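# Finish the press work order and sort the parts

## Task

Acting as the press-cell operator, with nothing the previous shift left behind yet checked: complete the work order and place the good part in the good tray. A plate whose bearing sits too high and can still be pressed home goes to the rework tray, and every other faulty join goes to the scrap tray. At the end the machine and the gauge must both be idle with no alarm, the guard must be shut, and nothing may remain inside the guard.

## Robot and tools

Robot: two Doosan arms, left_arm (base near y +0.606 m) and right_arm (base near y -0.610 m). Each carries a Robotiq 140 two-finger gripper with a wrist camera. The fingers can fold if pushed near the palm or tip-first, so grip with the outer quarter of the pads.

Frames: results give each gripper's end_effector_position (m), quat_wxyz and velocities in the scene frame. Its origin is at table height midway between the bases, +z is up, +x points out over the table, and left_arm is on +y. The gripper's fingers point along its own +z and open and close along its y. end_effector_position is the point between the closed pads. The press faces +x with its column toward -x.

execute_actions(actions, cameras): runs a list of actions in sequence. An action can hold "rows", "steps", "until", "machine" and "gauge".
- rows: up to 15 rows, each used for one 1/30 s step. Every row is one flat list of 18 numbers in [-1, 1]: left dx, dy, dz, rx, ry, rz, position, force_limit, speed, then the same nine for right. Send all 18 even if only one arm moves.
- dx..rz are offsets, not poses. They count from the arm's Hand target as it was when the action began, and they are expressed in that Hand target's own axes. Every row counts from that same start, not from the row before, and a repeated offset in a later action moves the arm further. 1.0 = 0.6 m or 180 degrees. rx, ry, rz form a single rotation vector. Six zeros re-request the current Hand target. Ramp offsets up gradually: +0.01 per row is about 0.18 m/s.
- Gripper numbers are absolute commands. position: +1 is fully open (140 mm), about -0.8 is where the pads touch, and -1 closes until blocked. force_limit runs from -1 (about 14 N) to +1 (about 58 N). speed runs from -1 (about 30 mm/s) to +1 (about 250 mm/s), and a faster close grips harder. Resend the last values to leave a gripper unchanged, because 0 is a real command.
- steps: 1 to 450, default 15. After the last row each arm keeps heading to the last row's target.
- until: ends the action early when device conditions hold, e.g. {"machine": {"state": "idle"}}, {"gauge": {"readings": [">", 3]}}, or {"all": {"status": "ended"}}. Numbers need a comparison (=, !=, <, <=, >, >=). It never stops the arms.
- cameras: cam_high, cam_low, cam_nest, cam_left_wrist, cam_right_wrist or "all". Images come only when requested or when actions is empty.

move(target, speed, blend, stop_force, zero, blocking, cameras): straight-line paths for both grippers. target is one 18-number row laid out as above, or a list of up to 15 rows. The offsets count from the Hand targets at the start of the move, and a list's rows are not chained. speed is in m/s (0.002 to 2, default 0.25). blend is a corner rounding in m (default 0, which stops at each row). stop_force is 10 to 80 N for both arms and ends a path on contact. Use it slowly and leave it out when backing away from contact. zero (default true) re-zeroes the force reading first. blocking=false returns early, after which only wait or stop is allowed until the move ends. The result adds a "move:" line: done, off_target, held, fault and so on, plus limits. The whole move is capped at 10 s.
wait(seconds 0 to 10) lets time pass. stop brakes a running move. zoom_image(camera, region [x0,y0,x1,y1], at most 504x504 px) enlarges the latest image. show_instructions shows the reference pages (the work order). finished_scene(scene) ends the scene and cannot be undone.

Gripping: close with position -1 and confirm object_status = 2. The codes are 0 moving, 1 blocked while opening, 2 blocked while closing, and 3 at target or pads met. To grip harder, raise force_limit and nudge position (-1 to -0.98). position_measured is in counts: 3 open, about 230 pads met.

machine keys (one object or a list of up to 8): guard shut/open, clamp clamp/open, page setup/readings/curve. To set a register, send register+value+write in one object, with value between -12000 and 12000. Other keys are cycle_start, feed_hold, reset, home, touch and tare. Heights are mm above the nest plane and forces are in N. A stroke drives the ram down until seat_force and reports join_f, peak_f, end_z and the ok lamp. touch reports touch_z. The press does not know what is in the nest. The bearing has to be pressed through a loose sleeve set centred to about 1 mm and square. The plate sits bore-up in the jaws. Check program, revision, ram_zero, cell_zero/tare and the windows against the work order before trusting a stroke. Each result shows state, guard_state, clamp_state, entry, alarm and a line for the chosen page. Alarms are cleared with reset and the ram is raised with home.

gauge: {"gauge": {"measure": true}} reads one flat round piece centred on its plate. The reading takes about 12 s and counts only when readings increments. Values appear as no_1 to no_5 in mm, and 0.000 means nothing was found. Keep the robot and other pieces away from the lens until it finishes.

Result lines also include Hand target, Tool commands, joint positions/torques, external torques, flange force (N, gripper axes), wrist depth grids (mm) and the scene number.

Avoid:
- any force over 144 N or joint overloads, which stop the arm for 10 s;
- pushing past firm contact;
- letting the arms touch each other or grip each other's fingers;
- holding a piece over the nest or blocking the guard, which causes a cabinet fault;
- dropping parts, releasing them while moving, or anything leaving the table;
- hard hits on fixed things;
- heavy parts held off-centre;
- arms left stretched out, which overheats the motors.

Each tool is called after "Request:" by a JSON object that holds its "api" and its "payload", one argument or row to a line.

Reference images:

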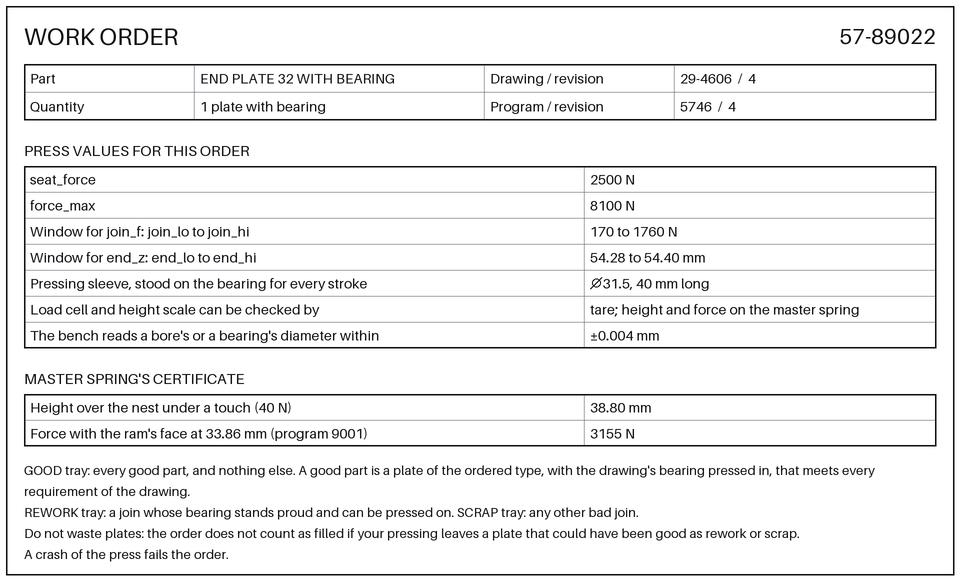

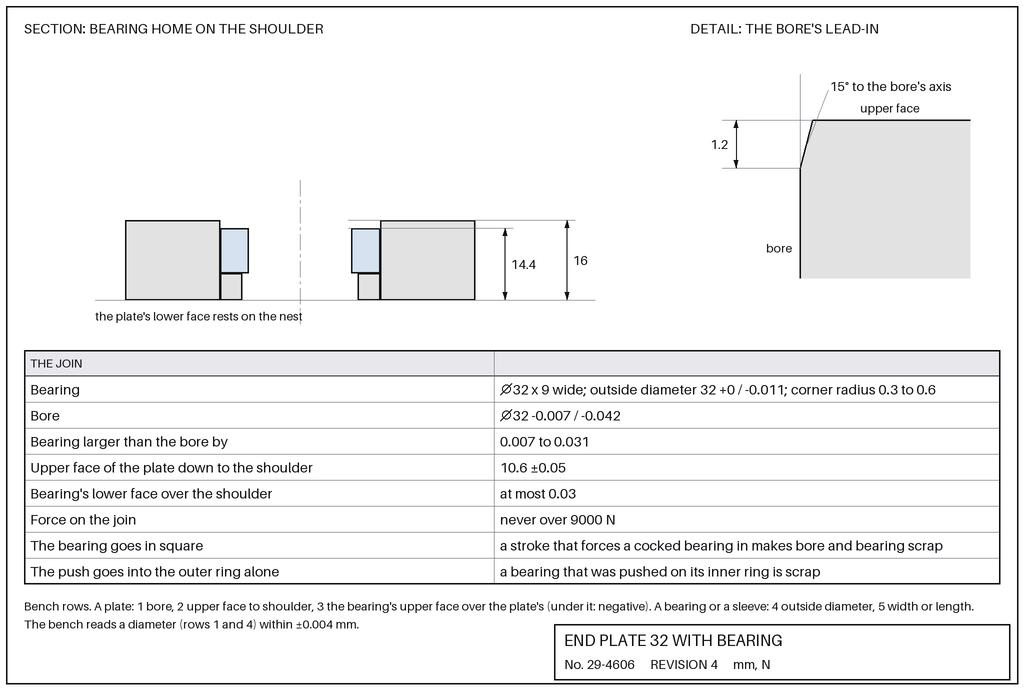

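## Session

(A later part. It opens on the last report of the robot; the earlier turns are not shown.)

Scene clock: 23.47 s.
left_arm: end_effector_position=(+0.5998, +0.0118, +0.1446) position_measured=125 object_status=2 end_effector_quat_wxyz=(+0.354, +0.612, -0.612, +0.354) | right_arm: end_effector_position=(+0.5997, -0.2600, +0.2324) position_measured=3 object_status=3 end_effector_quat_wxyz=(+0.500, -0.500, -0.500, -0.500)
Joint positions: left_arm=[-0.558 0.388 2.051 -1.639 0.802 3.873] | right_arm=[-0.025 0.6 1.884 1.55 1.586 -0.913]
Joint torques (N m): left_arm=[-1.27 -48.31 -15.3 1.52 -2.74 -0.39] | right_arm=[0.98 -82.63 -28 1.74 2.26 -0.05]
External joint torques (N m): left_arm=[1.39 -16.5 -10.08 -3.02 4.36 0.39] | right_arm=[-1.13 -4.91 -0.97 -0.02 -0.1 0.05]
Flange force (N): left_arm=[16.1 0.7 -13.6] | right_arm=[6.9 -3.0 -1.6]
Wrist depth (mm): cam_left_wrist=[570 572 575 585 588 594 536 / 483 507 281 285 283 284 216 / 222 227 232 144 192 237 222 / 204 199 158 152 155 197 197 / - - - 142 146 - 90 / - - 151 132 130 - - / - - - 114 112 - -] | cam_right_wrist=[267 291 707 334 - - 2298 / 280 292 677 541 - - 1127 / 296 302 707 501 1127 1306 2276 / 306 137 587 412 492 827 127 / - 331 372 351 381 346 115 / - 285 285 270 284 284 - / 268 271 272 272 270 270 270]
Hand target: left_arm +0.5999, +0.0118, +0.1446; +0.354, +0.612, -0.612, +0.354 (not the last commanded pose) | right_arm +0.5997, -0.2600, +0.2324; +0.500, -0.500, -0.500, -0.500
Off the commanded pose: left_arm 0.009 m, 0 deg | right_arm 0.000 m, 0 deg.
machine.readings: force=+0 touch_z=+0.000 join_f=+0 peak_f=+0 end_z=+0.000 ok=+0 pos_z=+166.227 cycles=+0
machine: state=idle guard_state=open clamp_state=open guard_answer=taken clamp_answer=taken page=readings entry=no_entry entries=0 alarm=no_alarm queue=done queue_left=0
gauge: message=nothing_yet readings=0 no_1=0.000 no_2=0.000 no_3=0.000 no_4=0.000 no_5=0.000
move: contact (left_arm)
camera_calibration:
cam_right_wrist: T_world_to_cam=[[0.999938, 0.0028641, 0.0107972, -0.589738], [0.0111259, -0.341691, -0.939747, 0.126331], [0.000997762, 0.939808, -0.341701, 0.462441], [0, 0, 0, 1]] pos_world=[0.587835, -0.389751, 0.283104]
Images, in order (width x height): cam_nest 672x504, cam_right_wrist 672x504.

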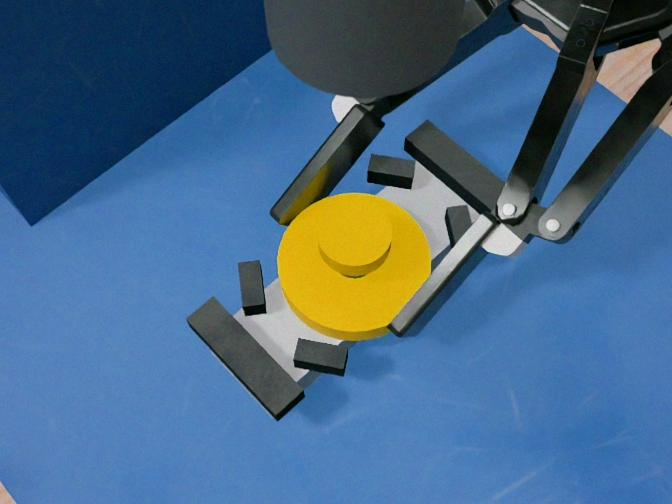

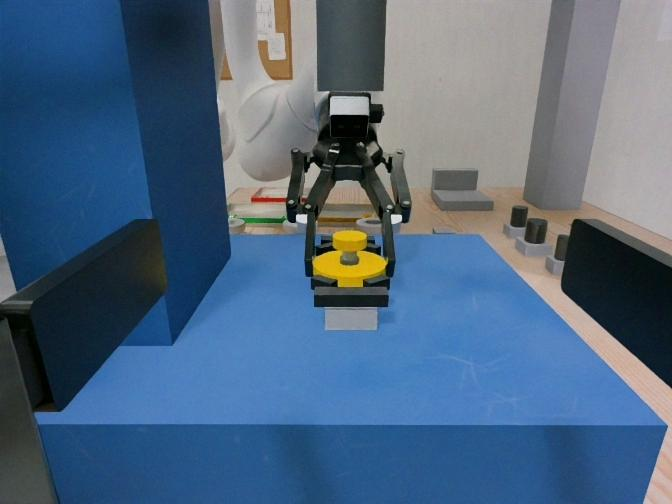

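Request:
{"api": "execute_actions", "payload": {
  "actions": [
    {"rows":[[0,0,0,0,0,0,0.42,-0.1,-0.6,0,0,0,0,0,0,1,1,1]],"steps":30}
  ]
}}

Request:
{"api": "move", "payload": {
  "target": [
    [0,0,-0.1667,0,0,0,0.42,-0.1,-0.6,0,0,0,0,0,0,1,1,1],
    [-0.1852,0,-0.5055,0,0,0,0.42,-0.1,-0.6,0,0,0,0,0,0,1,1,1]
  ],
  "speed": [0.12,0.3],
  "blend": [0.02,0],
  "cameras": ["cam_nest"]
}}

Request:
{"api": "execute_actions", "payload": {
  "actions": [
    {"machine":[{"clamp":"clamp"},{"guard":"shut"},{"tare":true},{"touch":true}],"steps":2}
  ]
}}

Scene clock: 25.10 s.
left_arm: end_effector_position=(+0.5999, +0.0118, +0.1446) position_measured=76 object_status=3 end_effector_quat_wxyz=(+0.354, +0.612, -0.612, +0.354) | right_arm: end_effector_position=(+0.5997, -0.2600, +0.2324) position_measured=3 object_status=3 end_effector_quat_wxyz=(+0.500, -0.500, -0.500, -0.500)
Joint positions: left_arm=[-0.558 0.388 2.051 -1.639 0.802 3.873] | right_arm=[-0.025 0.6 1.884 1.55 1.586 -0.913]
Joint torques (N m): left_arm=[-2.73 -61.88 -25.02 -1.45 1.66 -0.44] | right_arm=[0.57 -82.52 -27.86 1.79 2.18 -0.06]
External joint torques (N m): left_arm=[2.91 -3.44 -0.49 -0.05 -0.05 0.44] | right_arm=[-0.7 -5.84 -1.53 -0.05 -0.02 0.06]
Flange force (N): left_arm=[0.4 0.4 -6.9] | right_arm=[8.3 -2.8 -1.1]
Wrist depth (mm): cam_left_wrist=[574 572 577 575 584 594 564 / 458 278 269 278 281 283 216 / 231 231 232 143 233 234 220 / 203 204 158 153 163 141 201 / - - 170 141 148 167 - / - - 154 132 131 159 - / - - 136 114 112 143 -] | cam_right_wrist=[265 291 720 338 2988 - 964 / 280 290 666 542 3414 - 2173 / 296 303 687 507 505 1081 2025 / 307 140 458 421 1004 909 126 / - 332 372 351 348 346 115 / - 284 297 284 284 284 260 / 269 272 273 272 271 270 269]
Hand target: left_arm +0.5999, +0.0118, +0.1446; +0.354, +0.612, -0.612, +0.354 | right_arm +0.5997, -0.2600, +0.2324; +0.500, -0.500, -0.500, -0.500
Off the commanded pose: left_arm 0.000 m, 0 deg | right_arm 0.000 m, 0 deg.
machine.readings: force=+0 touch_z=+0.000 join_f=+0 peak_f=+0 end_z=+0.000 ok=+0 pos_z=+166.227 cycles=+0
machine: state=idle guard_state=open clamp_state=open guard_answer=taken clamp_answer=taken page=readings entry=no_entry entries=0 alarm=no_alarm queue=done queue_left=0
gauge: message=nothing_yet readings=0 no_1=0.000 no_2=0.000 no_3=0.000 no_4=0.000 no_5=0.000

Scene clock: 27.17 s.
left_arm: end_effector_position=(+0.5998, +0.3301, +0.1997) position_measured=76 object_status=3 end_effector_quat_wxyz=(+0.354, +0.612, -0.612, +0.354) | right_arm: end_effector_position=(+0.5997, -0.2600, +0.2324) position_measured=3 object_status=3 end_effector_quat_wxyz=(+0.500, -0.500, -0.500, -0.500)
Joint positions: left_arm=[-0.006 0.204 2.177 -1.22 1.173 3.868] | right_arm=[-0.025 0.6 1.884 1.55 1.586 -0.913]
Joint torques (N m): left_arm=[-2.3 -44.36 -25.71 -0.82 1.76 -0.42] | right_arm=[0.58 -82.62 -28.03 1.82 2.23 -0.06]
External joint torques (N m): left_arm=[2.23 -3.08 -0.58 0.17 -0.15 0.42] | right_arm=[-0.69 -5.62 -1.27 -0.09 -0.06 0.06]
Flange force (N): left_arm=[1.1 3.1 -5.9] | right_arm=[7.9 -3.1 -1.1]
Wrist depth (mm): cam_left_wrist=[701 703 - 408 480 324 307 / 557 561 378 371 - 356 352 / 466 322 - - 322 328 324 / 413 114 163 - 351 162 365 / - - 351 352 355 137 - / - - 305 314 315 314 - / - - 281 282 283 283 -] | cam_right_wrist=[269 292 2656 335 - - 2439 / 281 290 445 771 - - 2213 / 296 302 456 1127 - 1086 2343 / 306 140 441 412 541 909 127 / - 331 351 352 372 351 115 / - 285 299 273 314 284 270 / 273 273 272 271 268 269 269]
Hand target: left_arm +0.5999, +0.3301, +0.1997; +0.354, +0.612, -0.612, +0.354 | right_arm +0.5997, -0.2600, +0.2324; +0.500, -0.500, -0.500, -0.500
Off the commanded pose: left_arm 0.000 m, 0 deg | right_arm 0.000 m, 0 deg.
machine.readings: force=+0 touch_z=+0.000 join_f=+0 peak_f=+0 end_z=+0.000 ok=+0 pos_z=+166.227 cycles=+0
machine: state=idle guard_state=open clamp_state=open guard_answer=taken clamp_answer=taken page=readings entry=no_entry entries=0 alarm=no_alarm queue=done queue_left=0
gauge: message=nothing_yet readings=0 no_1=0.000 no_2=0.000 no_3=0.000 no_4=0.000 no_5=0.000
move: done
Images, in order (width x height): cam_nest 672x504.

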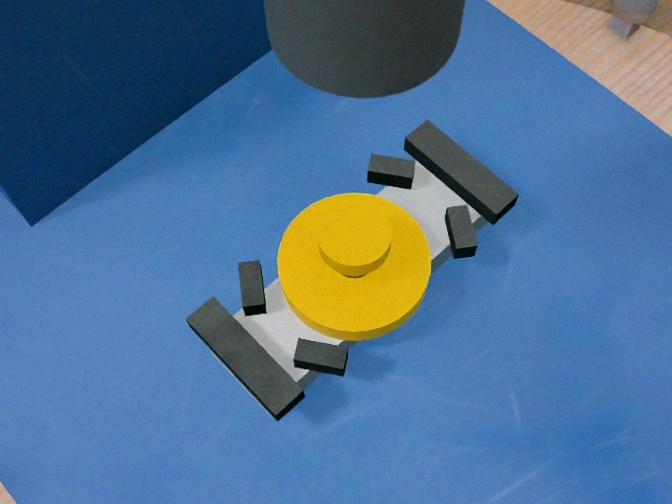

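Scene clock: 27.43 s.
left_arm: end_effector_position=(+0.5999, +0.3301, +0.1997) position_measured=76 object_status=3 end_effector_quat_wxyz=(+0.354, +0.612, -0.612, +0.354) | right_arm: end_effector_position=(+0.5997, -0.2600, +0.2324) position_measured=3 object_status=3 end_effector_quat_wxyz=(+0.500, -0.500, -0.500, -0.500)
Joint positions: left_arm=[-0.005 0.204 2.176 -1.22 1.173 3.868] | right_arm=[-0.025 0.6 1.884 1.55 1.586 -0.913]
Joint torques (N m): left_arm=[-2.83 -44.79 -25.65 -0.65 1.66 -0.41] | right_arm=[0.6 -82.73 -27.98 1.74 2.27 -0.01]
External joint torques (N m): left_arm=[2.76 -2.92 -0.7 0.01 -0.05 0.41] | right_arm=[-0.74 -5.72 -1.57 0.01 -0.1 0]
Flange force (N): left_arm=[0.5 2.6 -6.6] | right_arm=[8.0 -2.7 -1.0]
Wrist depth (mm): cam_left_wrist=[699 703 - 398 461 326 308 / 553 564 381 370 385 357 362 / 470 322 - 339 - 328 - / 410 337 159 - - 148 399 / - - 351 355 353 137 - / - - 305 313 314 315 - / - - 279 281 284 283 -] | cam_right_wrist=[265 292 956 335 - - 1975 / - 291 926 779 - - - / 296 303 1112 1306 1189 1117 - / 307 140 458 456 492 830 127 / - 331 382 358 354 350 115 / - 285 285 284 283 284 285 / 273 273 278 - 270 270 270]
Hand target: left_arm +0.5999, +0.3301, +0.1997; +0.354, +0.612, -0.612, +0.354 | right_arm +0.5997, -0.2600, +0.2324; +0.500, -0.500, -0.500, -0.500
Tool commands: left_gripper/position=+0.42 left_gripper/force_limit=-0.1 left_gripper/speed=-0.6 right_gripper/position=+1.0 right_gripper/force_limit=+1.0 right_gripper/speed=+1.0
Off the commanded pose: left_arm 0.000 m, 0 deg | right_arm 0.000 m, 0 deg.
machine.readings: force=+0 touch_z=+0.000 join_f=+0 peak_f=+0 end_z=+0.000 ok=+0 pos_z=+166.227 cycles=+0
machine: state=idle guard_state=open clamp_state=between guard_answer=taken clamp_answer=taken page=readings entry=no_entry entries=0 alarm=no_alarm queue=running queue_left=3
gauge: message=nothing_yet readings=0 no_1=0.000 no_2=0.000 no_3=0.000 no_4=0.000 no_5=0.000

Request:
{"api": "move", "payload": {
  "target": [
    [-0.3387,-0.1035,-0.2475,0,0,0,0.42,-0.1,-0.6,0,0,0,0,0,0,1,1,1],
    [-0.3387,-0.1035,-0.0808,0,0,0,0.42,-0.1,-0.6,0,0,0,0,0,0,1,1,1]
  ],
  "speed": [0.3,0.12],
  "blend": [0.02,0],
  "cameras": ["cam_left_wrist"]
}}

Scene clock: 30.00 s.
left_arm: end_effector_position=(+0.6619, +0.4736, +0.0477) position_measured=76 object_status=3 end_effector_quat_wxyz=(+0.354, +0.612, -0.612, +0.354) | right_arm: end_effector_position=(+0.5997, -0.2600, +0.2324) position_measured=3 object_status=3 end_effector_quat_wxyz=(+0.500, -0.500, -0.500, -0.500)
Joint positions: left_arm=[0.245 0.532 2.086 -1.127 1.221 4.164] | right_arm=[-0.025 0.6 1.884 1.55 1.586 -0.913]
Joint torques (N m): left_arm=[-3.58 -67.3 -16.83 -0.02 2.1 -0.44] | right_arm=[0.95 -82.48 -27.9 1.8 2.26 0.01]
External joint torques (N m): left_arm=[3.26 -2.35 -0.39 -0.24 -0.04 0.44] | right_arm=[-1.06 -5.96 -1.42 -0.06 -0.09 -0.01]
Flange force (N): left_arm=[0.2 3.0 -5.5] | right_arm=[8.3 -3.3 -1.6]
Wrist depth (mm): cam_left_wrist=[356 357 343 349 345 351 348 / 291 299 288 269 291 271 295 / 237 237 239 240 242 243 244 / 197 210 194 165 165 160 202 / - - 175 144 175 172 - / - - 158 158 160 160 - / - - 143 143 143 144 -] | cam_right_wrist=[266 291 2626 336 - 2439 - / 280 312 459 1035 - 1044 2115 / 295 303 561 1053 1117 916 304 / 220 137 449 387 459 221 127 / - 137 373 357 394 355 115 / - 285 285 284 270 284 258 / 272 272 271 271 271 271 265]
Hand target: left_arm +0.6618, +0.4735, +0.0477; +0.354, +0.612, -0.612, +0.354 | right_arm +0.5997, -0.2600, +0.2324; +0.500, -0.500, -0.500, -0.500
Off the commanded pose: left_arm 0.000 m, 0 deg | right_arm 0.000 m, 0 deg.
machine.readings: force=+0 touch_z=+0.000 join_f=+0 peak_f=+0 end_z=+0.000 ok=+0 pos_z=+166.227 cycles=+0
machine: state=idle guard_state=between clamp_state=clamped guard_answer=taken clamp_answer=taken page=readings entry=no_entry entries=0 alarm=no_alarm queue=running queue_left=2
gauge: message=nothing_yet readings=0 no_1=0.000 no_2=0.000 no_3=0.000 no_4=0.000 no_5=0.000
move: done
camera_calibration:
cam_left_wrist: T_world_to_cam=[[-0.999891, -0.00361634, 0.0142839, 0.669875], [-0.0119663, 0.764933, -0.643998, -0.32332], [-0.00859729, -0.644099, -0.764894, 0.490633], [0, 0, 0, 1]] pos_world=[0.670151, 0.565757, 0.157496]
Images, in order (width x height): cam_left_wrist 672x504.

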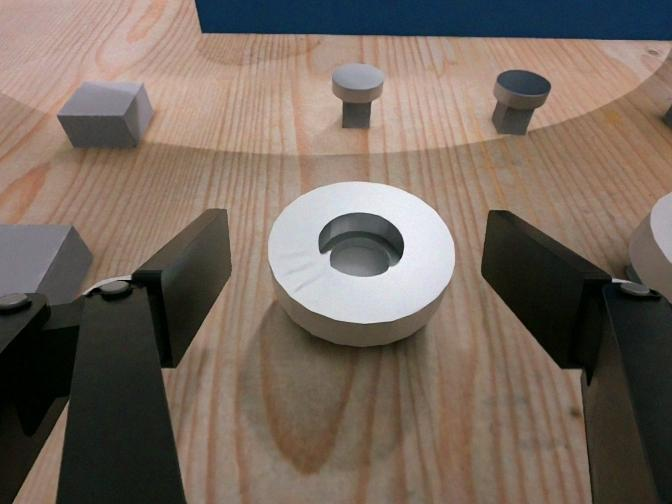

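Request:
{"api": "execute_actions", "payload": {
  "actions": [
    {"rows":[[0,0,0,0,0,0,-1,-0.1,-1,0,0,0,0,0,0,1,1,1]],"steps":60}
  ]
}}

Scene clock: 32.27 s.
left_arm: end_effector_position=(+0.6618, +0.4735, +0.0477) position_measured=125 object_status=2 end_effector_quat_wxyz=(+0.354, +0.612, -0.612, +0.354) | right_arm: end_effector_position=(+0.5997, -0.2600, +0.2324) position_measured=3 object_status=3 end_effector_quat_wxyz=(+0.500, -0.500, -0.500, -0.500)
Joint positions: left_arm=[0.245 0.532 2.086 -1.127 1.221 4.164] | right_arm=[-0.025 0.6 1.884 1.55 1.586 -0.913]
Joint torques (N m): left_arm=[-4.21 -64.09 -15.43 0.2 0.95 -0.5] | right_arm=[0.87 -82.67 -28.05 1.76 2.18 -0.03]
External joint torques (N m): left_arm=[3.83 -5.64 -1.76 -0.47 1.12 0.5] | right_arm=[-0.98 -5.38 -1.12 -0.03 -0.02 0.03]
Flange force (N): left_arm=[4.8 3.3 -9.9] | right_arm=[7.5 -3.2 -1.5]
Wrist depth (mm): cam_left_wrist=[355 360 341 343 347 351 350 / 299 294 288 277 290 271 294 / 236 238 239 241 243 242 244 / - 210 155 171 152 207 202 / - 91 170 146 171 - 90 / - - 158 160 160 - - / - - 142 143 144 - -] | cam_right_wrist=[265 291 2464 336 - 2516 - / 269 292 2812 1053 3319 - - / 295 303 1106 1127 1226 - 2626 / 305 140 497 448 605 542 127 / - 148 351 362 347 371 115 / - 261 260 260 259 259 253 / 272 269 277 271 271 276 -]
Hand target: left_arm +0.6618, +0.4735, +0.0477; +0.354, +0.612, -0.612, +0.354 | right_arm +0.5997, -0.2600, +0.2324; +0.500, -0.500, -0.500, -0.500
Off the commanded pose: left_arm 0.000 m, 0 deg | right_arm 0.000 m, 0 deg.
machine.readings: force=+0 touch_z=+0.000 join_f=+0 peak_f=+0 end_z=+0.000 ok=+0 pos_z=+155.027 cycles=+0
machine: state=busy guard_state=shut clamp_state=clamped guard_answer=taken clamp_answer=taken page=readings entry=taken entries=2 alarm=no_alarm queue=running queue_left=0
gauge: message=nothing_yet readings=0 no_1=0.000 no_2=0.000 no_3=0.000 no_4=0.000 no_5=0.000

Request:
{"api": "move", "payload": {
  "target": [
    [0.1050,-0.0303,-0.0924,0,0,0,-1,-0.1,-1,0,0,0,0,0,0,1,1,1],
    [0.0550,-0.2137,-0.1790,0.5774,0,-0.3333,-1,-0.1,-1,0,0,0,0,0,0,1,1,1],
    [-0.1180,-0.2875,-0.3830,0.5774,0,-0.3333,-1,-0.1,-1,0,0,0,0,0,0,1,1,1],
    [-0.2089,-0.4125,-0.4138,0.5774,0,-0.3333,-1,-0.1,-1,0,0,0,0,0,0,1,1,1]
  ],
  "speed": [0.2,0.4,0.25,0.15],
  "blend": [0.03,0.04,0.03,0],
  "cameras": ["cam_left_wrist","cam_high"]
}}

Scene clock: 37.50 s.
left_arm: end_effector_position=(+0.9093, +0.7512, +0.0628) position_measured=125 object_status=2 end_effector_quat_wxyz=(-0.129, +0.837, +0.224, +0.483) | right_arm: end_effector_position=(+0.5997, -0.2600, +0.2324) position_measured=3 object_status=3 end_effector_quat_wxyz=(+0.500, -0.500, -0.500, -0.500)
Joint positions: left_arm=[-0.02 0.485 2.127 -4.049 0.648 5.189] | right_arm=[-0.025 0.6 1.884 1.55 1.586 -0.913]
Joint torques (N m): left_arm=[-2.38 -72.16 -26.87 -0.51 2.47 -0.43] | right_arm=[0.82 -82.63 -27.92 1.77 2.21 -0.07]
External joint torques (N m): left_arm=[2.02 -2.62 0.61 -0.14 -0.33 0.43] | right_arm=[-0.95 -5.31 -1.17 -0.04 -0.05 0.07]
Flange force (N): left_arm=[4.7 -4.0 -3.6] | right_arm=[7.5 -3.0 -1.4]
Wrist depth (mm): cam_left_wrist=[- - 376 391 - 247 243 / 1700 165 - 313 303 - 314 / - - - 222 260 261 261 / - 171 155 173 156 202 225 / - 91 158 146 159 - 90 / - - 151 152 148 - - / - - 155 139 133 - -] | cam_right_wrist=[265 291 2812 331 802 - 2134 / 280 292 458 350 797 - 1882 / 295 300 453 381 1149 1077 2025 / 307 140 496 441 590 813 127 / - 332 373 357 351 352 115 / - 260 260 260 259 258 252 / 273 272 271 271 271 270 -]
Hand target: left_arm +0.9093, +0.7513, +0.0628; -0.129, +0.837, +0.224, +0.483 | right_arm +0.5997, -0.2600, +0.2324; +0.500, -0.500, -0.500, -0.500
Off the commanded pose: left_arm 0.000 m, 0 deg | right_arm 0.000 m, 0 deg.
machine.readings: force=+0 touch_z=+0.000 join_f=+0 peak_f=+0 end_z=+0.000 ok=+0 pos_z=+92.227 cycles=+0
machine: state=busy guard_state=shut clamp_state=clamped guard_answer=taken clamp_answer=taken page=readings entry=taken entries=2 alarm=no_alarm queue=running queue_left=0
gauge: message=nothing_yet readings=0 no_1=0.000 no_2=0.000 no_3=0.000 no_4=0.000 no_5=0.000
move: done
camera_calibration:
cam_left_wrist: T_world_to_cam=[[0.503104, -0.864108, 0.0142652, 0.197843], [-0.657672, -0.393516, -0.642349, 0.934289], [0.560673, 0.313786, -0.76628, -0.553996], [0, 0, 0, 1]] pos_world=[0.825531, 0.712452, 0.172801]
Images, in order (width x height): cam_high 672x504, cam_left_wrist 672x504.

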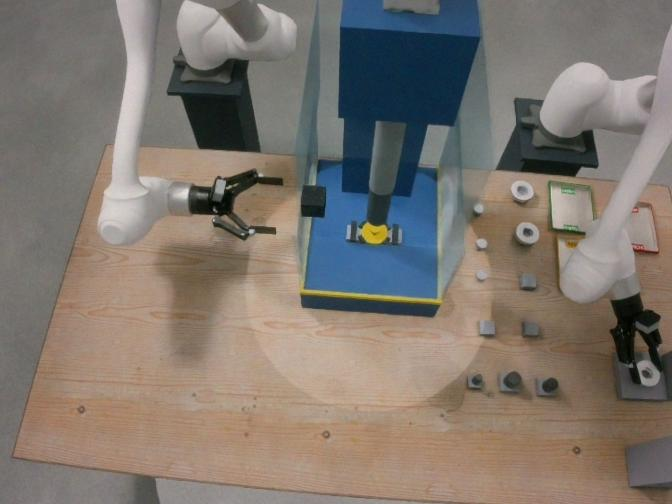

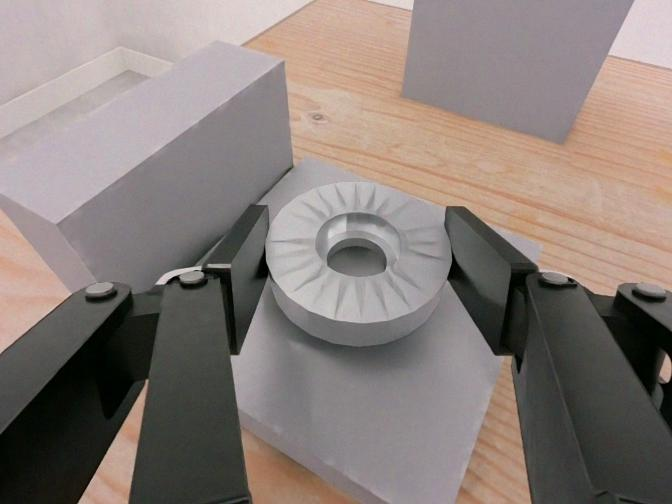

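Request:
{"api": "move", "payload": {
  "target": [-0.0260,0,0.0150,0,0,0,-1,-0.1,-1,0,0,0,0,0,0,1,1,1],
  "speed": 0.03,
  "stop_force": 10
}}

Request:
{"api": "execute_actions", "payload": {
  "actions": [
    {"rows":[[0,0,0,0,0,0,0.42,-0.1,-0.6,0,0,0,0,0,0,1,1,1]],"steps":25}
  ],
  "cameras": ["cam_left_wrist"]
}}

Scene clock: 39.17 s.
left_arm: end_effector_position=(+0.9094, +0.7513, +0.0525) position_measured=125 object_status=2 end_effector_quat_wxyz=(-0.129, +0.837, +0.224, +0.483) | right_arm: end_effector_position=(+0.5997, -0.2600, +0.2324) position_measured=3 object_status=3 end_effector_quat_wxyz=(+0.500, -0.500, -0.500, -0.500)
Joint positions: left_arm=[-0.02 0.502 2.129 -4.029 0.66 5.164] | right_arm=[-0.025 0.6 1.884 1.55 1.586 -0.913]
Joint torques (N m): left_arm=[-0.62 -49.39 -18.07 -1.93 -3.97 -0.38] | right_arm=[0.81 -82.87 -27.98 1.75 2.27 -0.05]
External joint torques (N m): left_arm=[0.1 -25.68 -7.39 1.28 6.13 0.38] | right_arm=[-0.96 -5.09 -1.23 -0.01 -0.12 0.04]
Flange force (N): left_arm=[24.1 -5.9 -29.1] | right_arm=[7.2 -2.7 -1.4]
Wrist depth (mm): cam_left_wrist=[1492 - - 371 307 - - / - 143 - 296 285 278 298 / - 142 185 207 246 247 248 / 137 - 153 171 152 183 212 / - - 151 145 149 - 90 / - - 141 138 139 - - / - - 147 130 124 - -] | cam_right_wrist=[266 292 2390 334 - 2464 2213 / 280 286 2598 354 818 - 2439 / 296 303 909 376 1155 1122 - / 307 140 497 409 495 818 127 / - 331 372 355 350 349 115 / - 260 260 260 260 260 254 / 268 272 269 271 271 270 269]
Hand target: left_arm +0.9094, +0.7513, +0.0525; -0.129, +0.837, +0.224, +0.483 (not the last commanded pose) | right_arm +0.5997, -0.2600, +0.2324; +0.500, -0.500, -0.500, -0.500
Off the commanded pose: left_arm 0.008 m, 0 deg | right_arm 0.000 m, 0 deg.
machine.readings: force=+0 touch_z=+0.000 join_f=+0 peak_f=+0 end_z=+0.000 ok=+0 pos_z=+72.227 cycles=+0
machine: state=busy guard_state=shut clamp_state=clamped guard_answer=taken clamp_answer=taken page=readings entry=taken entries=2 alarm=no_alarm queue=running queue_left=0
gauge: message=nothing_yet readings=0 no_1=0.000 no_2=0.000 no_3=0.000 no_4=0.000 no_5=0.000
move: contact (left_arm)

Scene clock: 40.20 s.
left_arm: end_effector_position=(+0.9094, +0.7514, +0.0525) position_measured=76 object_status=3 end_effector_quat_wxyz=(-0.129, +0.837, +0.224, +0.483) | right_arm: end_effector_position=(+0.5997, -0.2600, +0.2324) position_measured=3 object_status=3 end_effector_quat_wxyz=(+0.500, -0.500, -0.500, -0.500)
Joint positions: left_arm=[-0.02 0.502 2.129 -4.029 0.66 5.164] | right_arm=[-0.025 0.6 1.884 1.55 1.586 -0.913]
Joint torques (N m): left_arm=[-3.14 -72.75 -25.01 -0.66 2.2 -0.46] | right_arm=[0.88 -83 -27.85 1.8 2.29 0.02]
External joint torques (N m): left_arm=[3.23 -3.62 -0.74 -0.04 -0.02 0.46] | right_arm=[-1.07 -4.38 -1.28 -0.08 -0.14 -0.02]
Flange force (N): left_arm=[7.2 -4.9 -2.2] | right_arm=[6.1 -1.9 -1.6]
Wrist depth (mm): cam_left_wrist=[- 1595 - 365 - - - / - - - 294 283 287 296 / - - 198 206 245 246 246 / - - 160 171 161 162 211 / - - 155 145 148 148 - / - - 141 137 138 160 - / - - 146 131 124 147 -] | cam_right_wrist=[265 291 2598 335 - 1112 - / 280 291 454 351 842 1106 - / 295 303 463 374 1127 1189 - / 307 140 495 445 542 538 127 / - 332 373 355 373 350 115 / - 260 260 259 259 259 259 / 273 273 272 272 277 271 -]
Hand target: left_arm +0.9094, +0.7513, +0.0525; -0.129, +0.837, +0.224, +0.483 | right_arm +0.5997, -0.2600, +0.2324; +0.500, -0.500, -0.500, -0.500
Off the commanded pose: left_arm 0.000 m, 0 deg | right_arm 0.000 m, 0 deg.
machine.readings: force=+0 touch_z=+0.000 join_f=+0 peak_f=+0 end_z=+0.000 ok=+0 pos_z=+59.827 cycles=+0
machine: state=busy guard_state=shut clamp_state=clamped guard_answer=taken clamp_answer=taken page=readings entry=taken entries=2 alarm=no_alarm queue=running queue_left=0
gauge: message=nothing_yet readings=0 no_1=0.000 no_2=0.000 no_3=0.000 no_4=0.000 no_5=0.000
camera_calibration:
cam_left_wrist: T_world_to_cam=[[0.503291, -0.863999, 0.0143119, 0.197837], [-0.657289, -0.393526, -0.642735, 0.927401], [0.560955, 0.314075, -0.765955, -0.56249], [0, 0, 0, 1]] pos_world=[0.825532, 0.712552, 0.1624]
Images, in order (width x height): cam_left_wrist 672x504.

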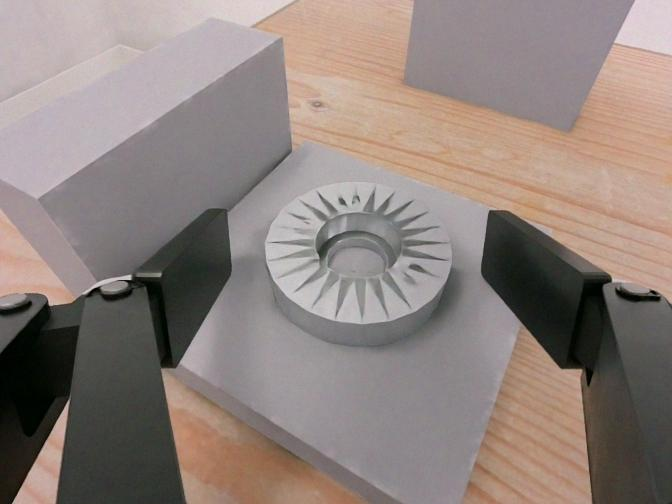

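Request:
{"api": "move", "payload": {
  "target": [
    [0,0,-0.1667,0,0,0,0.42,-0.1,-0.6,0,0,0,0,0,0,1,1,1],
    [-0.0582,0.1744,-0.3925,0,0,0,0.42,-0.1,-0.6,0,0,0,0,0,0,1,1,1]
  ],
  "speed": [0.15,0.3],
  "blend": [0.03,0]
}}

Request:
{"api": "execute_actions", "payload": {
  "actions": [
    {"gauge":{"measure":true},"steps":2}
  ]
}}

Scene clock: 42.17 s.
left_arm: end_effector_position=(+0.7701, +0.5501, +0.1402) position_measured=76 object_status=3 end_effector_quat_wxyz=(-0.129, +0.837, +0.224, +0.483) | right_arm: end_effector_position=(+0.5997, -0.2600, +0.2324) position_measured=3 object_status=3 end_effector_quat_wxyz=(+0.500, -0.500, -0.500, -0.500)
Joint positions: left_arm=[-0.467 0.251 2.277 -4.608 0.842 5.433] | right_arm=[-0.025 0.6 1.884 1.55 1.586 -0.913]
Joint torques (N m): left_arm=[-3 -52.44 -28.51 0.95 1.79 -0.46] | right_arm=[0.09 -82.71 -28.1 1.79 2.2 -0.09]
External joint torques (N m): left_arm=[3.04 -2.5 -0.58 -0.02 0.02 0.46] | right_arm=[-0.24 -5.06 -1.06 -0.07 -0.05 0.09]
Flange force (N): left_arm=[7.5 -4.6 0.8] | right_arm=[7.1 -2.9 -0.5]
Wrist depth (mm): cam_left_wrist=[1880 - 543 472 553 - - / 434 369 394 456 457 461 461 / 377 364 354 381 380 369 382 / 325 324 316 325 326 140 336 / - - 283 284 286 137 - / - - 252 252 252 253 - / - - 227 228 226 221 -] | cam_right_wrist=[265 292 681 335 - - - / 280 291 618 354 - - 2234 / 297 344 1127 375 1195 1086 - / 306 140 452 410 587 824 127 / - 332 375 357 352 353 115 / - 261 260 260 260 259 259 / 272 268 275 272 271 269 265]
Hand target: left_arm +0.7701, +0.5500, +0.1402; -0.129, +0.837, +0.224, +0.483 | right_arm +0.5997, -0.2600, +0.2324; +0.500, -0.500, -0.500, -0.500
Off the commanded pose: left_arm 0.000 m, 0 deg | right_arm 0.000 m, 0 deg.
machine.readings: force=+0 touch_z=+0.000 join_f=+0 peak_f=+0 end_z=+0.000 ok=+0 pos_z=+64.497 cycles=+0
machine: state=busy guard_state=shut clamp_state=clamped guard_answer=taken clamp_answer=taken page=readings entry=taken entries=2 alarm=no_alarm queue=running queue_left=0
gauge: message=nothing_yet readings=0 no_1=0.000 no_2=0.000 no_3=0.000 no_4=0.000 no_5=0.000
move: done

Scene clock: 42.43 s.
left_arm: end_effector_position=(+0.7701, +0.5500, +0.1402) position_measured=76 object_status=3 end_effector_quat_wxyz=(-0.129, +0.837, +0.224, +0.483) | right_arm: end_effector_position=(+0.5997, -0.2600, +0.2324) position_measured=3 object_status=3 end_effector_quat_wxyz=(+0.500, -0.500, -0.500, -0.500)
Joint positions: left_arm=[-0.467 0.251 2.277 -4.608 0.842 5.433] | right_arm=[-0.025 0.6 1.884 1.55 1.586 -0.913]
Joint torques (N m): left_arm=[-3.27 -52.09 -28.69 0.92 1.81 -0.43] | right_arm=[0.7 -82.81 -27.94 1.8 2.27 -0.04]
External joint torques (N m): left_arm=[3.28 -3.16 -0.49 0.01 0.01 0.43] | right_arm=[-0.78 -5.61 -1.36 -0.07 -0.1 0.04]
Flange force (N): left_arm=[8.3 -5.7 0.2] | right_arm=[7.9 -3.0 -1.2]
Wrist depth (mm): cam_left_wrist=[1779 - 570 - 530 1198 - / 435 366 393 454 457 459 458 / 377 362 352 377 382 369 384 / 322 324 315 325 324 141 335 / - - 283 283 286 137 - / - - 253 253 253 257 - / - - 227 228 227 222 -] | cam_right_wrist=[265 293 1048 336 3230 - 1959 / 280 291 705 356 2716 - 1912 / 295 302 1166 382 1144 1072 - / 306 140 446 441 509 833 127 / - 329 372 356 369 351 115 / - 261 260 259 259 260 258 / 272 267 271 272 266 270 -]
Hand target: left_arm +0.7701, +0.5500, +0.1402; -0.129, +0.837, +0.224, +0.483 | right_arm +0.5997, -0.2600, +0.2324; +0.500, -0.500, -0.500, -0.500
Tool commands: left_gripper/position=+0.42 left_gripper/force_limit=-0.1 left_gripper/speed=-0.6 right_gripper/position=+1.0 right_gripper/force_limit=+1.0 right_gripper/speed=+1.0
Off the commanded pose: left_arm 0.000 m, 0 deg | right_arm 0.000 m, 0 deg.
machine.readings: force=+0 touch_z=+0.000 join_f=+0 peak_f=+0 end_z=+0.000 ok=+0 pos_z=+96.497 cycles=+0
machine: state=busy guard_state=shut clamp_state=clamped guard_answer=taken clamp_answer=taken page=readings entry=taken entries=2 alarm=no_alarm queue=running queue_left=0
gauge: state=busy message=measure_taken readings=0 no_1=0.000 no_2=0.000 no_3=0.000 no_4=0.000 no_5=0.000

Request:
{"api": "execute_actions", "payload": {
  "actions": [
    {"steps":200,"until":{"machine":{"state":["!=","busy"]}}}
  ]
}}

Scene clock: 43.30 s.
left_arm: end_effector_position=(+0.7701, +0.5500, +0.1402) position_measured=76 object_status=3 end_effector_quat_wxyz=(-0.129, +0.837, +0.224, +0.483) | right_arm: end_effector_position=(+0.5997, -0.2600, +0.2324) position_measured=3 object_status=3 end_effector_quat_wxyz=(+0.500, -0.500, -0.500, -0.500)
Joint positions: left_arm=[-0.467 0.251 2.277 -4.608 0.842 5.433] | right_arm=[-0.025 0.6 1.884 1.55 1.586 -0.913]
Joint torques (N m): left_arm=[-2.97 -52.39 -28.73 0.94 1.81 -0.47] | right_arm=[0.75 -82.76 -27.99 1.68 2.26 -0.01]
External joint torques (N m): left_arm=[2.65 -1.98 -0.28 0.01 -0.01 0.47] | right_arm=[-0.91 -4.84 -0.99 0.04 -0.1 0.01]
Flange force (N): left_arm=[6.2 -4.1 0.8] | right_arm=[6.7 -3.0 -1.3]
Wrist depth (mm): cam_left_wrist=[- - 565 493 520 - - / 454 - 392 457 456 455 461 / 375 366 352 380 378 369 380 / 323 322 323 324 327 141 336 / - - 284 285 286 137 - / - - 252 253 253 262 - / - - 226 227 227 223 -] | cam_right_wrist=[265 291 1021 336 2951 - 941 / 279 292 450 754 - - - / 295 303 1122 1232 1177 1144 - / 306 140 496 444 542 802 127 / - 331 372 364 403 355 115 / - 299 261 260 260 258 257 / 273 - 267 271 270 269 273]
Hand target: left_arm +0.7701, +0.5500, +0.1402; -0.129, +0.837, +0.224, +0.483 | right_arm +0.5997, -0.2600, +0.2324; +0.500, -0.500, -0.500, -0.500
Tool commands: left_gripper/position=+0.42 left_gripper/force_limit=-0.1 left_gripper/speed=-0.6 right_gripper/position=+1.0 right_gripper/force_limit=+1.0 right_gripper/speed=+1.0
Off the commanded pose: left_arm 0.000 m, 0 deg | right_arm 0.000 m, 0 deg.
machine.readings: force=+0 touch_z=+38.796 join_f=+0 peak_f=+0 end_z=+0.000 ok=+0 pos_z=+166.227 cycles=+0
machine: state=idle guard_state=shut clamp_state=clamped guard_answer=taken clamp_answer=taken page=readings entry=taken entries=2 alarm=no_alarm queue=done queue_left=0
gauge: state=busy message=measure_taken readings=0 no_1=0.000 no_2=0.000 no_3=0.000 no_4=0.000 no_5=0.000

Request:
{"api": "execute_actions", "payload": {
  "actions": [
    {"machine":[{"register":"program","value":9001,"write":true},{"cycle_start":true}],"steps":2}
  ]
}}

Scene clock: 43.67 s.
left_arm: end_effector_position=(+0.7701, +0.5500, +0.1402) position_measured=76 object_status=3 end_effector_quat_wxyz=(-0.129, +0.837, +0.224, +0.483) | right_arm: end_effector_position=(+0.5997, -0.2600, +0.2324) position_measured=3 object_status=3 end_effector_quat_wxyz=(+0.500, -0.500, -0.500, -0.500)
Joint positions: left_arm=[-0.467 0.251 2.277 -4.608 0.842 5.433] | right_arm=[-0.025 0.6 1.884 1.55 1.586 -0.913]
Joint torques (N m): left_arm=[-2.73 -52.65 -28.49 0.96 1.78 -0.46] | right_arm=[0.79 -82.98 -27.93 1.75 2.21 -0.08]
External joint torques (N m): left_arm=[2.56 -2.24 -0.62 -0.02 0.02 0.46] | right_arm=[-0.93 -4.67 -1.11 -0.03 -0.06 0.08]
Flange force (N): left_arm=[6.8 -3.7 0.4] | right_arm=[6.6 -2.5 -1.4]
Wrist depth (mm): cam_left_wrist=[- 1835 570 - 545 - - / 436 380 391 457 455 458 461 / 377 365 354 378 382 369 381 / 325 323 315 325 325 141 336 / - - 283 283 284 137 - / - - 252 252 253 254 - / - - 226 227 227 219 -] | cam_right_wrist=[264 292 2598 335 - - 2078 / 279 292 - 745 - - 1091 / 297 299 - 1313 1195 1101 1122 / 306 137 525 411 492 797 127 / - 332 371 350 398 349 115 / - 260 260 260 258 259 260 / 271 272 272 271 271 270 -]
Hand target: left_arm +0.7701, +0.5500, +0.1402; -0.129, +0.837, +0.224, +0.483 | right_arm +0.5997, -0.2600, +0.2324; +0.500, -0.500, -0.500, -0.500
Tool commands: left_gripper/position=+0.42 left_gripper/force_limit=-0.1 left_gripper/speed=-0.6 right_gripper/position=+1.0 right_gripper/force_limit=+1.0 right_gripper/speed=+1.0
Off the commanded pose: left_arm 0.000 m, 0 deg | right_arm 0.000 m, 0 deg.
machine.readings: force=+0 touch_z=+38.796 join_f=+0 peak_f=+0 end_z=+0.000 ok=+0 pos_z=+158.227 cycles=+0
machine: state=running guard_state=shut clamp_state=clamped guard_answer=taken clamp_answer=taken page=readings entry=taken entries=4 alarm=no_alarm queue=running queue_left=0
gauge: state=busy message=measure_taken readings=0 no_1=0.000 no_2=0.000 no_3=0.000 no_4=0.000 no_5=0.000

Request:
{"api": "execute_actions", "payload": {
  "actions": [
    {"steps":400,"until":{"gauge":{"readings":[">",0]}}}
  ]
}}

Scene clock: 54.37 s.
left_arm: end_effector_position=(+0.7701, +0.5500, +0.1402) position_measured=76 object_status=3 end_effector_quat_wxyz=(-0.129, +0.837, +0.224, +0.483) | right_arm: end_effector_position=(+0.5997, -0.2600, +0.2324) position_measured=3 object_status=3 end_effector_quat_wxyz=(+0.500, -0.500, -0.500, -0.500)
Joint positions: left_arm=[-0.467 0.251 2.277 -4.608 0.842 5.433] | right_arm=[-0.025 0.6 1.884 1.55 1.586 -0.913]
Joint torques (N m): left_arm=[-3.33 -52.13 -28.69 0.88 1.82 -0.43] | right_arm=[0.9 -83.12 -27.95 1.71 2.25 0]
External joint torques (N m): left_arm=[3.13 -2.4 -0.32 0.05 -0.02 0.43] | right_arm=[-1.03 -4.69 -1.15 0.01 -0.09 0]
Flange force (N): left_arm=[7.0 -5.1 1.1] | right_arm=[6.5 -2.5 -1.5]
Wrist depth (mm): cam_left_wrist=[- - 570 - 534 - - / 440 - 394 453 453 461 456 / 379 364 352 381 380 371 381 / 324 322 314 325 326 141 328 / - - 284 284 286 137 - / - - 251 253 253 253 - / - - 226 227 227 222 -] | cam_right_wrist=[265 292 2656 336 - - - / - 291 464 740 3734 2988 2115 / 304 303 501 1144 1144 1106 2078 / 307 140 461 448 536 824 126 / - 331 372 357 350 349 115 / - 261 261 259 259 259 256 / 272 272 271 271 271 270 263]
Hand target: left_arm +0.7701, +0.5500, +0.1402; -0.129, +0.837, +0.224, +0.483 | right_arm +0.5997, -0.2600, +0.2324; +0.500, -0.500, -0.500, -0.500
Tool commands: left_gripper/position=+0.42 left_gripper/force_limit=-0.1 left_gripper/speed=-0.6 right_gripper/position=+1.0 right_gripper/force_limit=+1.0 right_gripper/speed=+1.0
Off the commanded pose: left_arm 0.000 m, 0 deg | right_arm 0.000 m, 0 deg.
machine.readings: force=+0 touch_z=+38.796 join_f=+2955 peak_f=+3147 end_z=+33.858 ok=+0 pos_z=+166.227 cycles=+1
machine: state=done guard_state=shut clamp_state=clamped guard_answer=taken clamp_answer=taken page=readings entry=taken entries=4 alarm=no_alarm queue=done queue_left=0
gauge: message=measure_taken readings=1 no_1=31.979 no_2=10.603 no_3=0.000 no_4=0.000 no_5=0.000

Request:
{"api": "execute_actions", "payload": {
  "actions": [
    {"machine":[{"guard":"open"},{"clamp":"open"},{"register":"program","value":5746,"write":true},{"page":"setup"}],"steps":2}
  ]
}}

Request:
{"api": "move", "payload": {
  "target": [
    [0.0088,0.0515,-0.0175,-0.5774,0,0.3333,0.42,-0.1,-0.6,0,0,0,0,0,0,1,1,1],
    [-0.1281,0.1758,-0.4212,-0.5774,0,0.3333,0.42,-0.1,-0.6,0,0,0,0,0,0,1,1,1]
  ],
  "speed": [0.4,0.3],
  "blend": [0.03,0],
  "cameras": ["cam_high"]
}}

Scene clock: 56.50 s.
left_arm: end_effector_position=(+0.7701, +0.5500, +0.1402) position_measured=76 object_status=3 end_effector_quat_wxyz=(-0.129, +0.837, +0.224, +0.483) | right_arm: end_effector_position=(+0.5997, -0.2600, +0.2324) position_measured=3 object_status=3 end_effector_quat_wxyz=(+0.500, -0.500, -0.500, -0.500)
Joint positions: left_arm=[-0.467 0.251 2.277 -4.608 0.842 5.433] | right_arm=[-0.025 0.6 1.884 1.55 1.586 -0.913]
Joint torques (N m): left_arm=[-2.94 -52.6 -28.7 0.92 1.78 -0.4] | right_arm=[0.69 -83.02 -27.91 1.74 2.18 -0.06]
External joint torques (N m): left_arm=[2.72 -2.65 -0.49 0.03 0.02 0.4] | right_arm=[-0.87 -4.78 -1.27 -0.01 -0.03 0.06]
Flange force (N): left_arm=[7.1 -4.6 0.2] | right_arm=[6.8 -2.3 -1.3]
Wrist depth (mm): cam_left_wrist=[- 374 577 - 526 - - / 435 382 393 460 456 459 461 / 378 362 352 381 380 381 383 / 322 333 315 322 327 141 337 / - - 283 284 285 137 - / - - 252 254 253 248 - / - - 226 228 228 222 -] | cam_right_wrist=[266 291 2626 336 - 2414 - / 279 291 705 766 2845 - - / 296 303 2951 1149 895 1101 2115 / 306 140 461 448 543 752 127 / - 239 373 362 243 370 115 / - 285 285 285 284 283 - / 273 274 277 271 270 270 281]
Hand target: left_arm +0.7701, +0.5500, +0.1402; -0.129, +0.837, +0.224, +0.483 | right_arm +0.5997, -0.2600, +0.2324; +0.500, -0.500, -0.500, -0.500
Tool commands: left_gripper/position=+0.42 left_gripper/force_limit=-0.1 left_gripper/speed=-0.6 right_gripper/position=+1.0 right_gripper/force_limit=+1.0 right_gripper/speed=+1.0
Off the commanded pose: left_arm 0.000 m, 0 deg | right_arm 0.000 m, 0 deg.
machine.readings: force=+0 touch_z=+38.796 join_f=+2955 peak_f=+3147 end_z=+33.858 ok=+0 pos_z=+166.227 cycles=+1
machine: state=done guard_state=between clamp_state=clamped guard_answer=taken clamp_answer=taken page=readings entry=taken entries=4 alarm=no_alarm queue=running queue_left=3
gauge: message=measure_taken readings=1 no_1=31.979 no_2=10.603 no_3=0.000 no_4=0.000 no_5=0.000

Scene clock: 60.53 s.
left_arm: end_effector_position=(+0.6001, +0.3301, +0.2001) position_measured=76 object_status=3 end_effector_quat_wxyz=(+0.354, +0.612, -0.612, +0.354) | right_arm: end_effector_position=(+0.5997, -0.2600, +0.2324) position_measured=3 object_status=3 end_effector_quat_wxyz=(+0.500, -0.500, -0.500, -0.500)
Joint positions: left_arm=[-0.006 0.204 2.176 -1.22 1.173 3.867] | right_arm=[-0.025 0.6 1.884 1.55 1.586 -0.913]
Joint torques (N m): left_arm=[-4.13 -45.34 -26.26 -0.69 1.64 -0.43] | right_arm=[0.93 -82.55 -28.15 1.79 2.3 -0.03]
External joint torques (N m): left_arm=[4.06 -1.93 -0.09 0.06 -0.05 0.43] | right_arm=[-1.05 -5.51 -1 -0.06 -0.14 0.03]
Flange force (N): left_arm=[-2.4 2.3 -8.0] | right_arm=[7.6 -3.6 -1.6]
Wrist depth (mm): cam_left_wrist=[696 709 477 392 460 325 309 / 554 565 361 367 386 357 353 / 465 - 325 332 331 330 335 / 411 - 338 - 369 161 399 / - - 351 354 355 137 - / - - 305 315 316 315 - / - - 282 281 281 283 -] | cam_right_wrist=[265 273 2570 336 - - - / 280 292 892 771 - - 2115 / 295 303 448 1207 1278 - - / 307 140 465 411 536 912 127 / - 332 375 350 369 327 115 / - 285 284 285 284 299 - / 272 273 271 271 270 270 -]
Hand target: left_arm +0.6001, +0.3300, +0.2002; +0.354, +0.612, -0.612, +0.354 | right_arm +0.5997, -0.2600, +0.2324; +0.500, -0.500, -0.500, -0.500
Off the commanded pose: left_arm 0.000 m, 0 deg | right_arm 0.000 m, 0 deg.
machine.setup: program=+5746 ram_zero=+153.773 seat_force=+2500 force_max=+8100 join_lo=+170 join_hi=+1760 end_lo=+54.280 end_hi=+54.400 cell_gain=+0.533 cell_zero=+119 program_revision=+4 program_top=+54.400 stored1_number=+2215 stored1_revision=+3 stored2_number=+9001 stored2_revision=+1 stored3_number=+5746 stored3_revision=+4 stored4_number=+2566 stored4_revision=+2 stored5_number=+1525 stored5_revision=+6
machine: state=idle guard_state=open clamp_state=open guard_answer=taken clamp_answer=taken page=setup entry=taken entries=5 alarm=no_alarm queue=done queue_left=0
gauge: message=measure_taken readings=1 no_1=31.979 no_2=10.603 no_3=0.000 no_4=0.000 no_5=0.000
move: done; limits=paced
Images, in order (width x height): cam_high 672x504.

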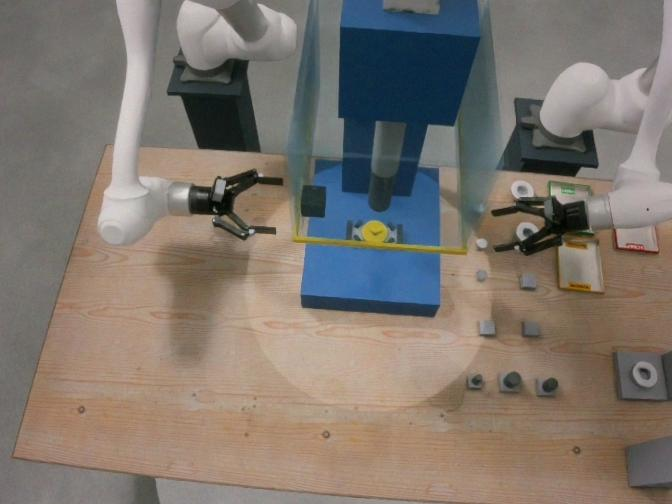

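Request:
{"api": "move", "payload": {
  "target": [
    [0.1845,0.0005,0.3350,0,0,0,0.42,-0.1,-0.6,0,0,0,0,0,0,1,1,1],
    [0.1845,0.0005,0.5017,0,0,0,0.42,-0.1,-0.6,0,0,0,0,0,0,1,1,1]
  ],
  "speed": [0.3,0.12],
  "blend": [0.03,0]
}}

Request:
{"api": "execute_actions", "payload": {
  "actions": [
    {"rows":[[0,0,0,0,0,0,-1,-0.1,-1,0,0,0,0,0,0,1,1,1]],"steps":60}
  ],
  "cameras": ["cam_left_wrist","cam_nest"]
}}

Scene clock: 62.73 s.
left_arm: end_effector_position=(+0.5999, +0.0140, +0.1458) position_measured=76 object_status=3 end_effector_quat_wxyz=(+0.354, +0.612, -0.612, +0.354) | right_arm: end_effector_position=(+0.5997, -0.2600, +0.2324) position_measured=3 object_status=3 end_effector_quat_wxyz=(+0.500, -0.500, -0.500, -0.500)
Joint positions: left_arm=[-0.556 0.385 2.053 -1.636 0.803 3.871] | right_arm=[-0.025 0.6 1.884 1.55 1.586 -0.913]
Joint torques (N m): left_arm=[-3.24 -60.62 -25.21 -1.34 1.56 -0.56] | right_arm=[1.37 -83.13 -28.1 1.76 2.26 -0.11]
External joint torques (N m): left_arm=[2.9 -3.61 -0.17 -0.14 0.06 0.56] | right_arm=[-1.46 -5.27 -1.22 -0.03 -0.09 0.1]
Flange force (N): left_arm=[-0.2 1.3 -7.1] | right_arm=[7.5 -2.9 -2.1]
Wrist depth (mm): cam_left_wrist=[579 577 575 581 587 591 560 / 481 279 271 281 282 285 216 / - 233 234 174 228 238 222 / 204 111 159 155 165 149 203 / - - 171 143 147 168 - / - - 159 128 126 160 - / - - 137 115 113 141 -] | cam_right_wrist=[265 271 724 333 - - - / 280 292 673 543 2598 - 2008 / 296 314 697 502 1106 1166 2464 / 307 139 497 424 494 909 127 / - 331 372 349 350 346 115 / - 285 286 284 284 298 - / 272 272 272 270 271 271 277]
Hand target: left_arm +0.5999, +0.0139, +0.1458; +0.354, +0.612, -0.612, +0.354 | right_arm +0.5997, -0.2600, +0.2324; +0.500, -0.500, -0.500, -0.500
Off the commanded pose: left_arm 0.000 m, 0 deg | right_arm 0.000 m, 0 deg.
machine.setup: program=+5746 ram_zero=+153.773 seat_force=+2500 force_max=+8100 join_lo=+170 join_hi=+1760 end_lo=+54.280 end_hi=+54.400 cell_gain=+0.533 cell_zero=+119 program_revision=+4 program_top=+54.400 stored1_number=+2215 stored1_revision=+3 stored2_number=+9001 stored2_revision=+1 stored3_number=+5746 stored3_revision=+4 stored4_number=+2566 stored4_revision=+2 stored5_number=+1525 stored5_revision=+6
machine: state=idle guard_state=open clamp_state=open guard_answer=taken clamp_answer=taken page=setup entry=taken entries=5 alarm=no_alarm queue=done queue_left=0
gauge: message=measure_taken readings=1 no_1=31.979 no_2=10.603 no_3=0.000 no_4=0.000 no_5=0.000
move: done

Scene clock: 64.93 s.
left_arm: end_effector_position=(+0.5999, +0.0139, +0.1458) position_measured=125 object_status=2 end_effector_quat_wxyz=(+0.354, +0.612, -0.612, +0.354) | right_arm: end_effector_position=(+0.5997, -0.2600, +0.2324) position_measured=3 object_status=3 end_effector_quat_wxyz=(+0.500, -0.500, -0.500, -0.500)
Joint positions: left_arm=[-0.556 0.385 2.053 -1.636 0.803 3.871] | right_arm=[-0.025 0.6 1.884 1.55 1.586 -0.913]
Joint torques (N m): left_arm=[-3.61 -58.62 -24.19 -1.13 0.85 -0.41] | right_arm=[0.39 -82.6 -27.86 1.66 2.25 -0.02]
External joint torques (N m): left_arm=[3.54 -6.24 -1.31 -0.37 0.78 0.41] | right_arm=[-0.56 -5.21 -1.35 0.07 -0.1 0.02]
Flange force (N): left_arm=[2.5 1.3 -10.7] | right_arm=[7.3 -2.6 -0.7]
Wrist depth (mm): cam_left_wrist=[570 577 579 584 587 593 564 / 455 277 280 282 283 285 216 / 232 232 227 145 228 231 223 / 199 200 159 154 156 198 198 / - - - 143 147 - 90 / - - 159 128 126 - - / - - 135 115 113 - -] | cam_right_wrist=[266 291 713 335 - 1017 964 / 279 291 677 533 - - - / - 303 756 502 514 - - / 306 137 509 413 495 833 126 / - 332 373 351 372 349 115 / - 283 285 283 284 283 256 / 271 277 271 268 270 270 264]
Hand target: left_arm +0.5999, +0.0139, +0.1458; +0.354, +0.612, -0.612, +0.354 | right_arm +0.5997, -0.2600, +0.2324; +0.500, -0.500, -0.500, -0.500
Off the commanded pose: left_arm 0.000 m, 0 deg | right_arm 0.000 m, 0 deg.
machine.setup: program=+5746 ram_zero=+153.773 seat_force=+2500 force_max=+8100 join_lo=+170 join_hi=+1760 end_lo=+54.280 end_hi=+54.400 cell_gain=+0.533 cell_zero=+119 program_revision=+4 program_top=+54.400 stored1_number=+2215 stored1_revision=+3 stored2_number=+9001 stored2_revision=+1 stored3_number=+5746 stored3_revision=+4 stored4_number=+2566 stored4_revision=+2 stored5_number=+1525 stored5_revision=+6
machine: state=idle guard_state=open clamp_state=open guard_answer=taken clamp_answer=taken page=setup entry=taken entries=5 alarm=no_alarm queue=done queue_left=0
gauge: message=measure_taken readings=1 no_1=31.979 no_2=10.603 no_3=0.000 no_4=0.000 no_5=0.000
camera_calibration:
cam_left_wrist: T_world_to_cam=[[-0.999898, -0.00379097, 0.0137719, 0.60487], [-0.011768, 0.765112, -0.64379, 0.0906246], [-0.00809649, -0.643886, -0.765078, 0.268839], [0, 0, 0, 1]] pos_world=[0.608052, 0.106057, 0.255696]
Images, in order (width x height): cam_nest 672x504, cam_left_wrist 672x504.

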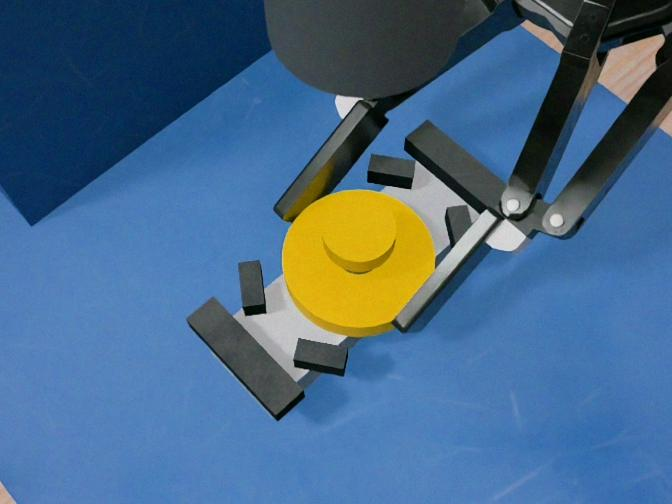

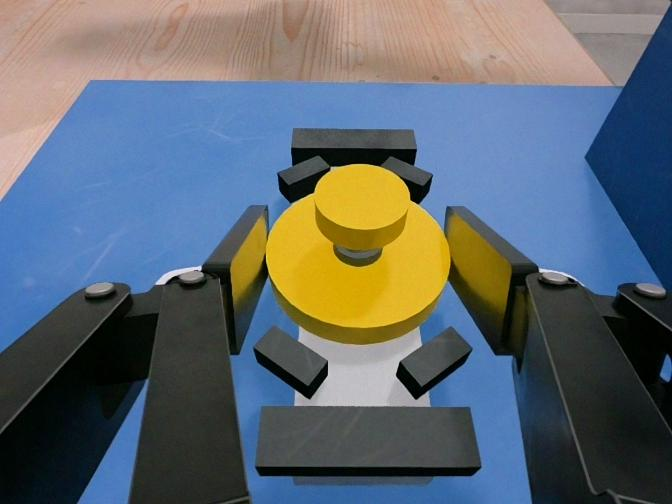

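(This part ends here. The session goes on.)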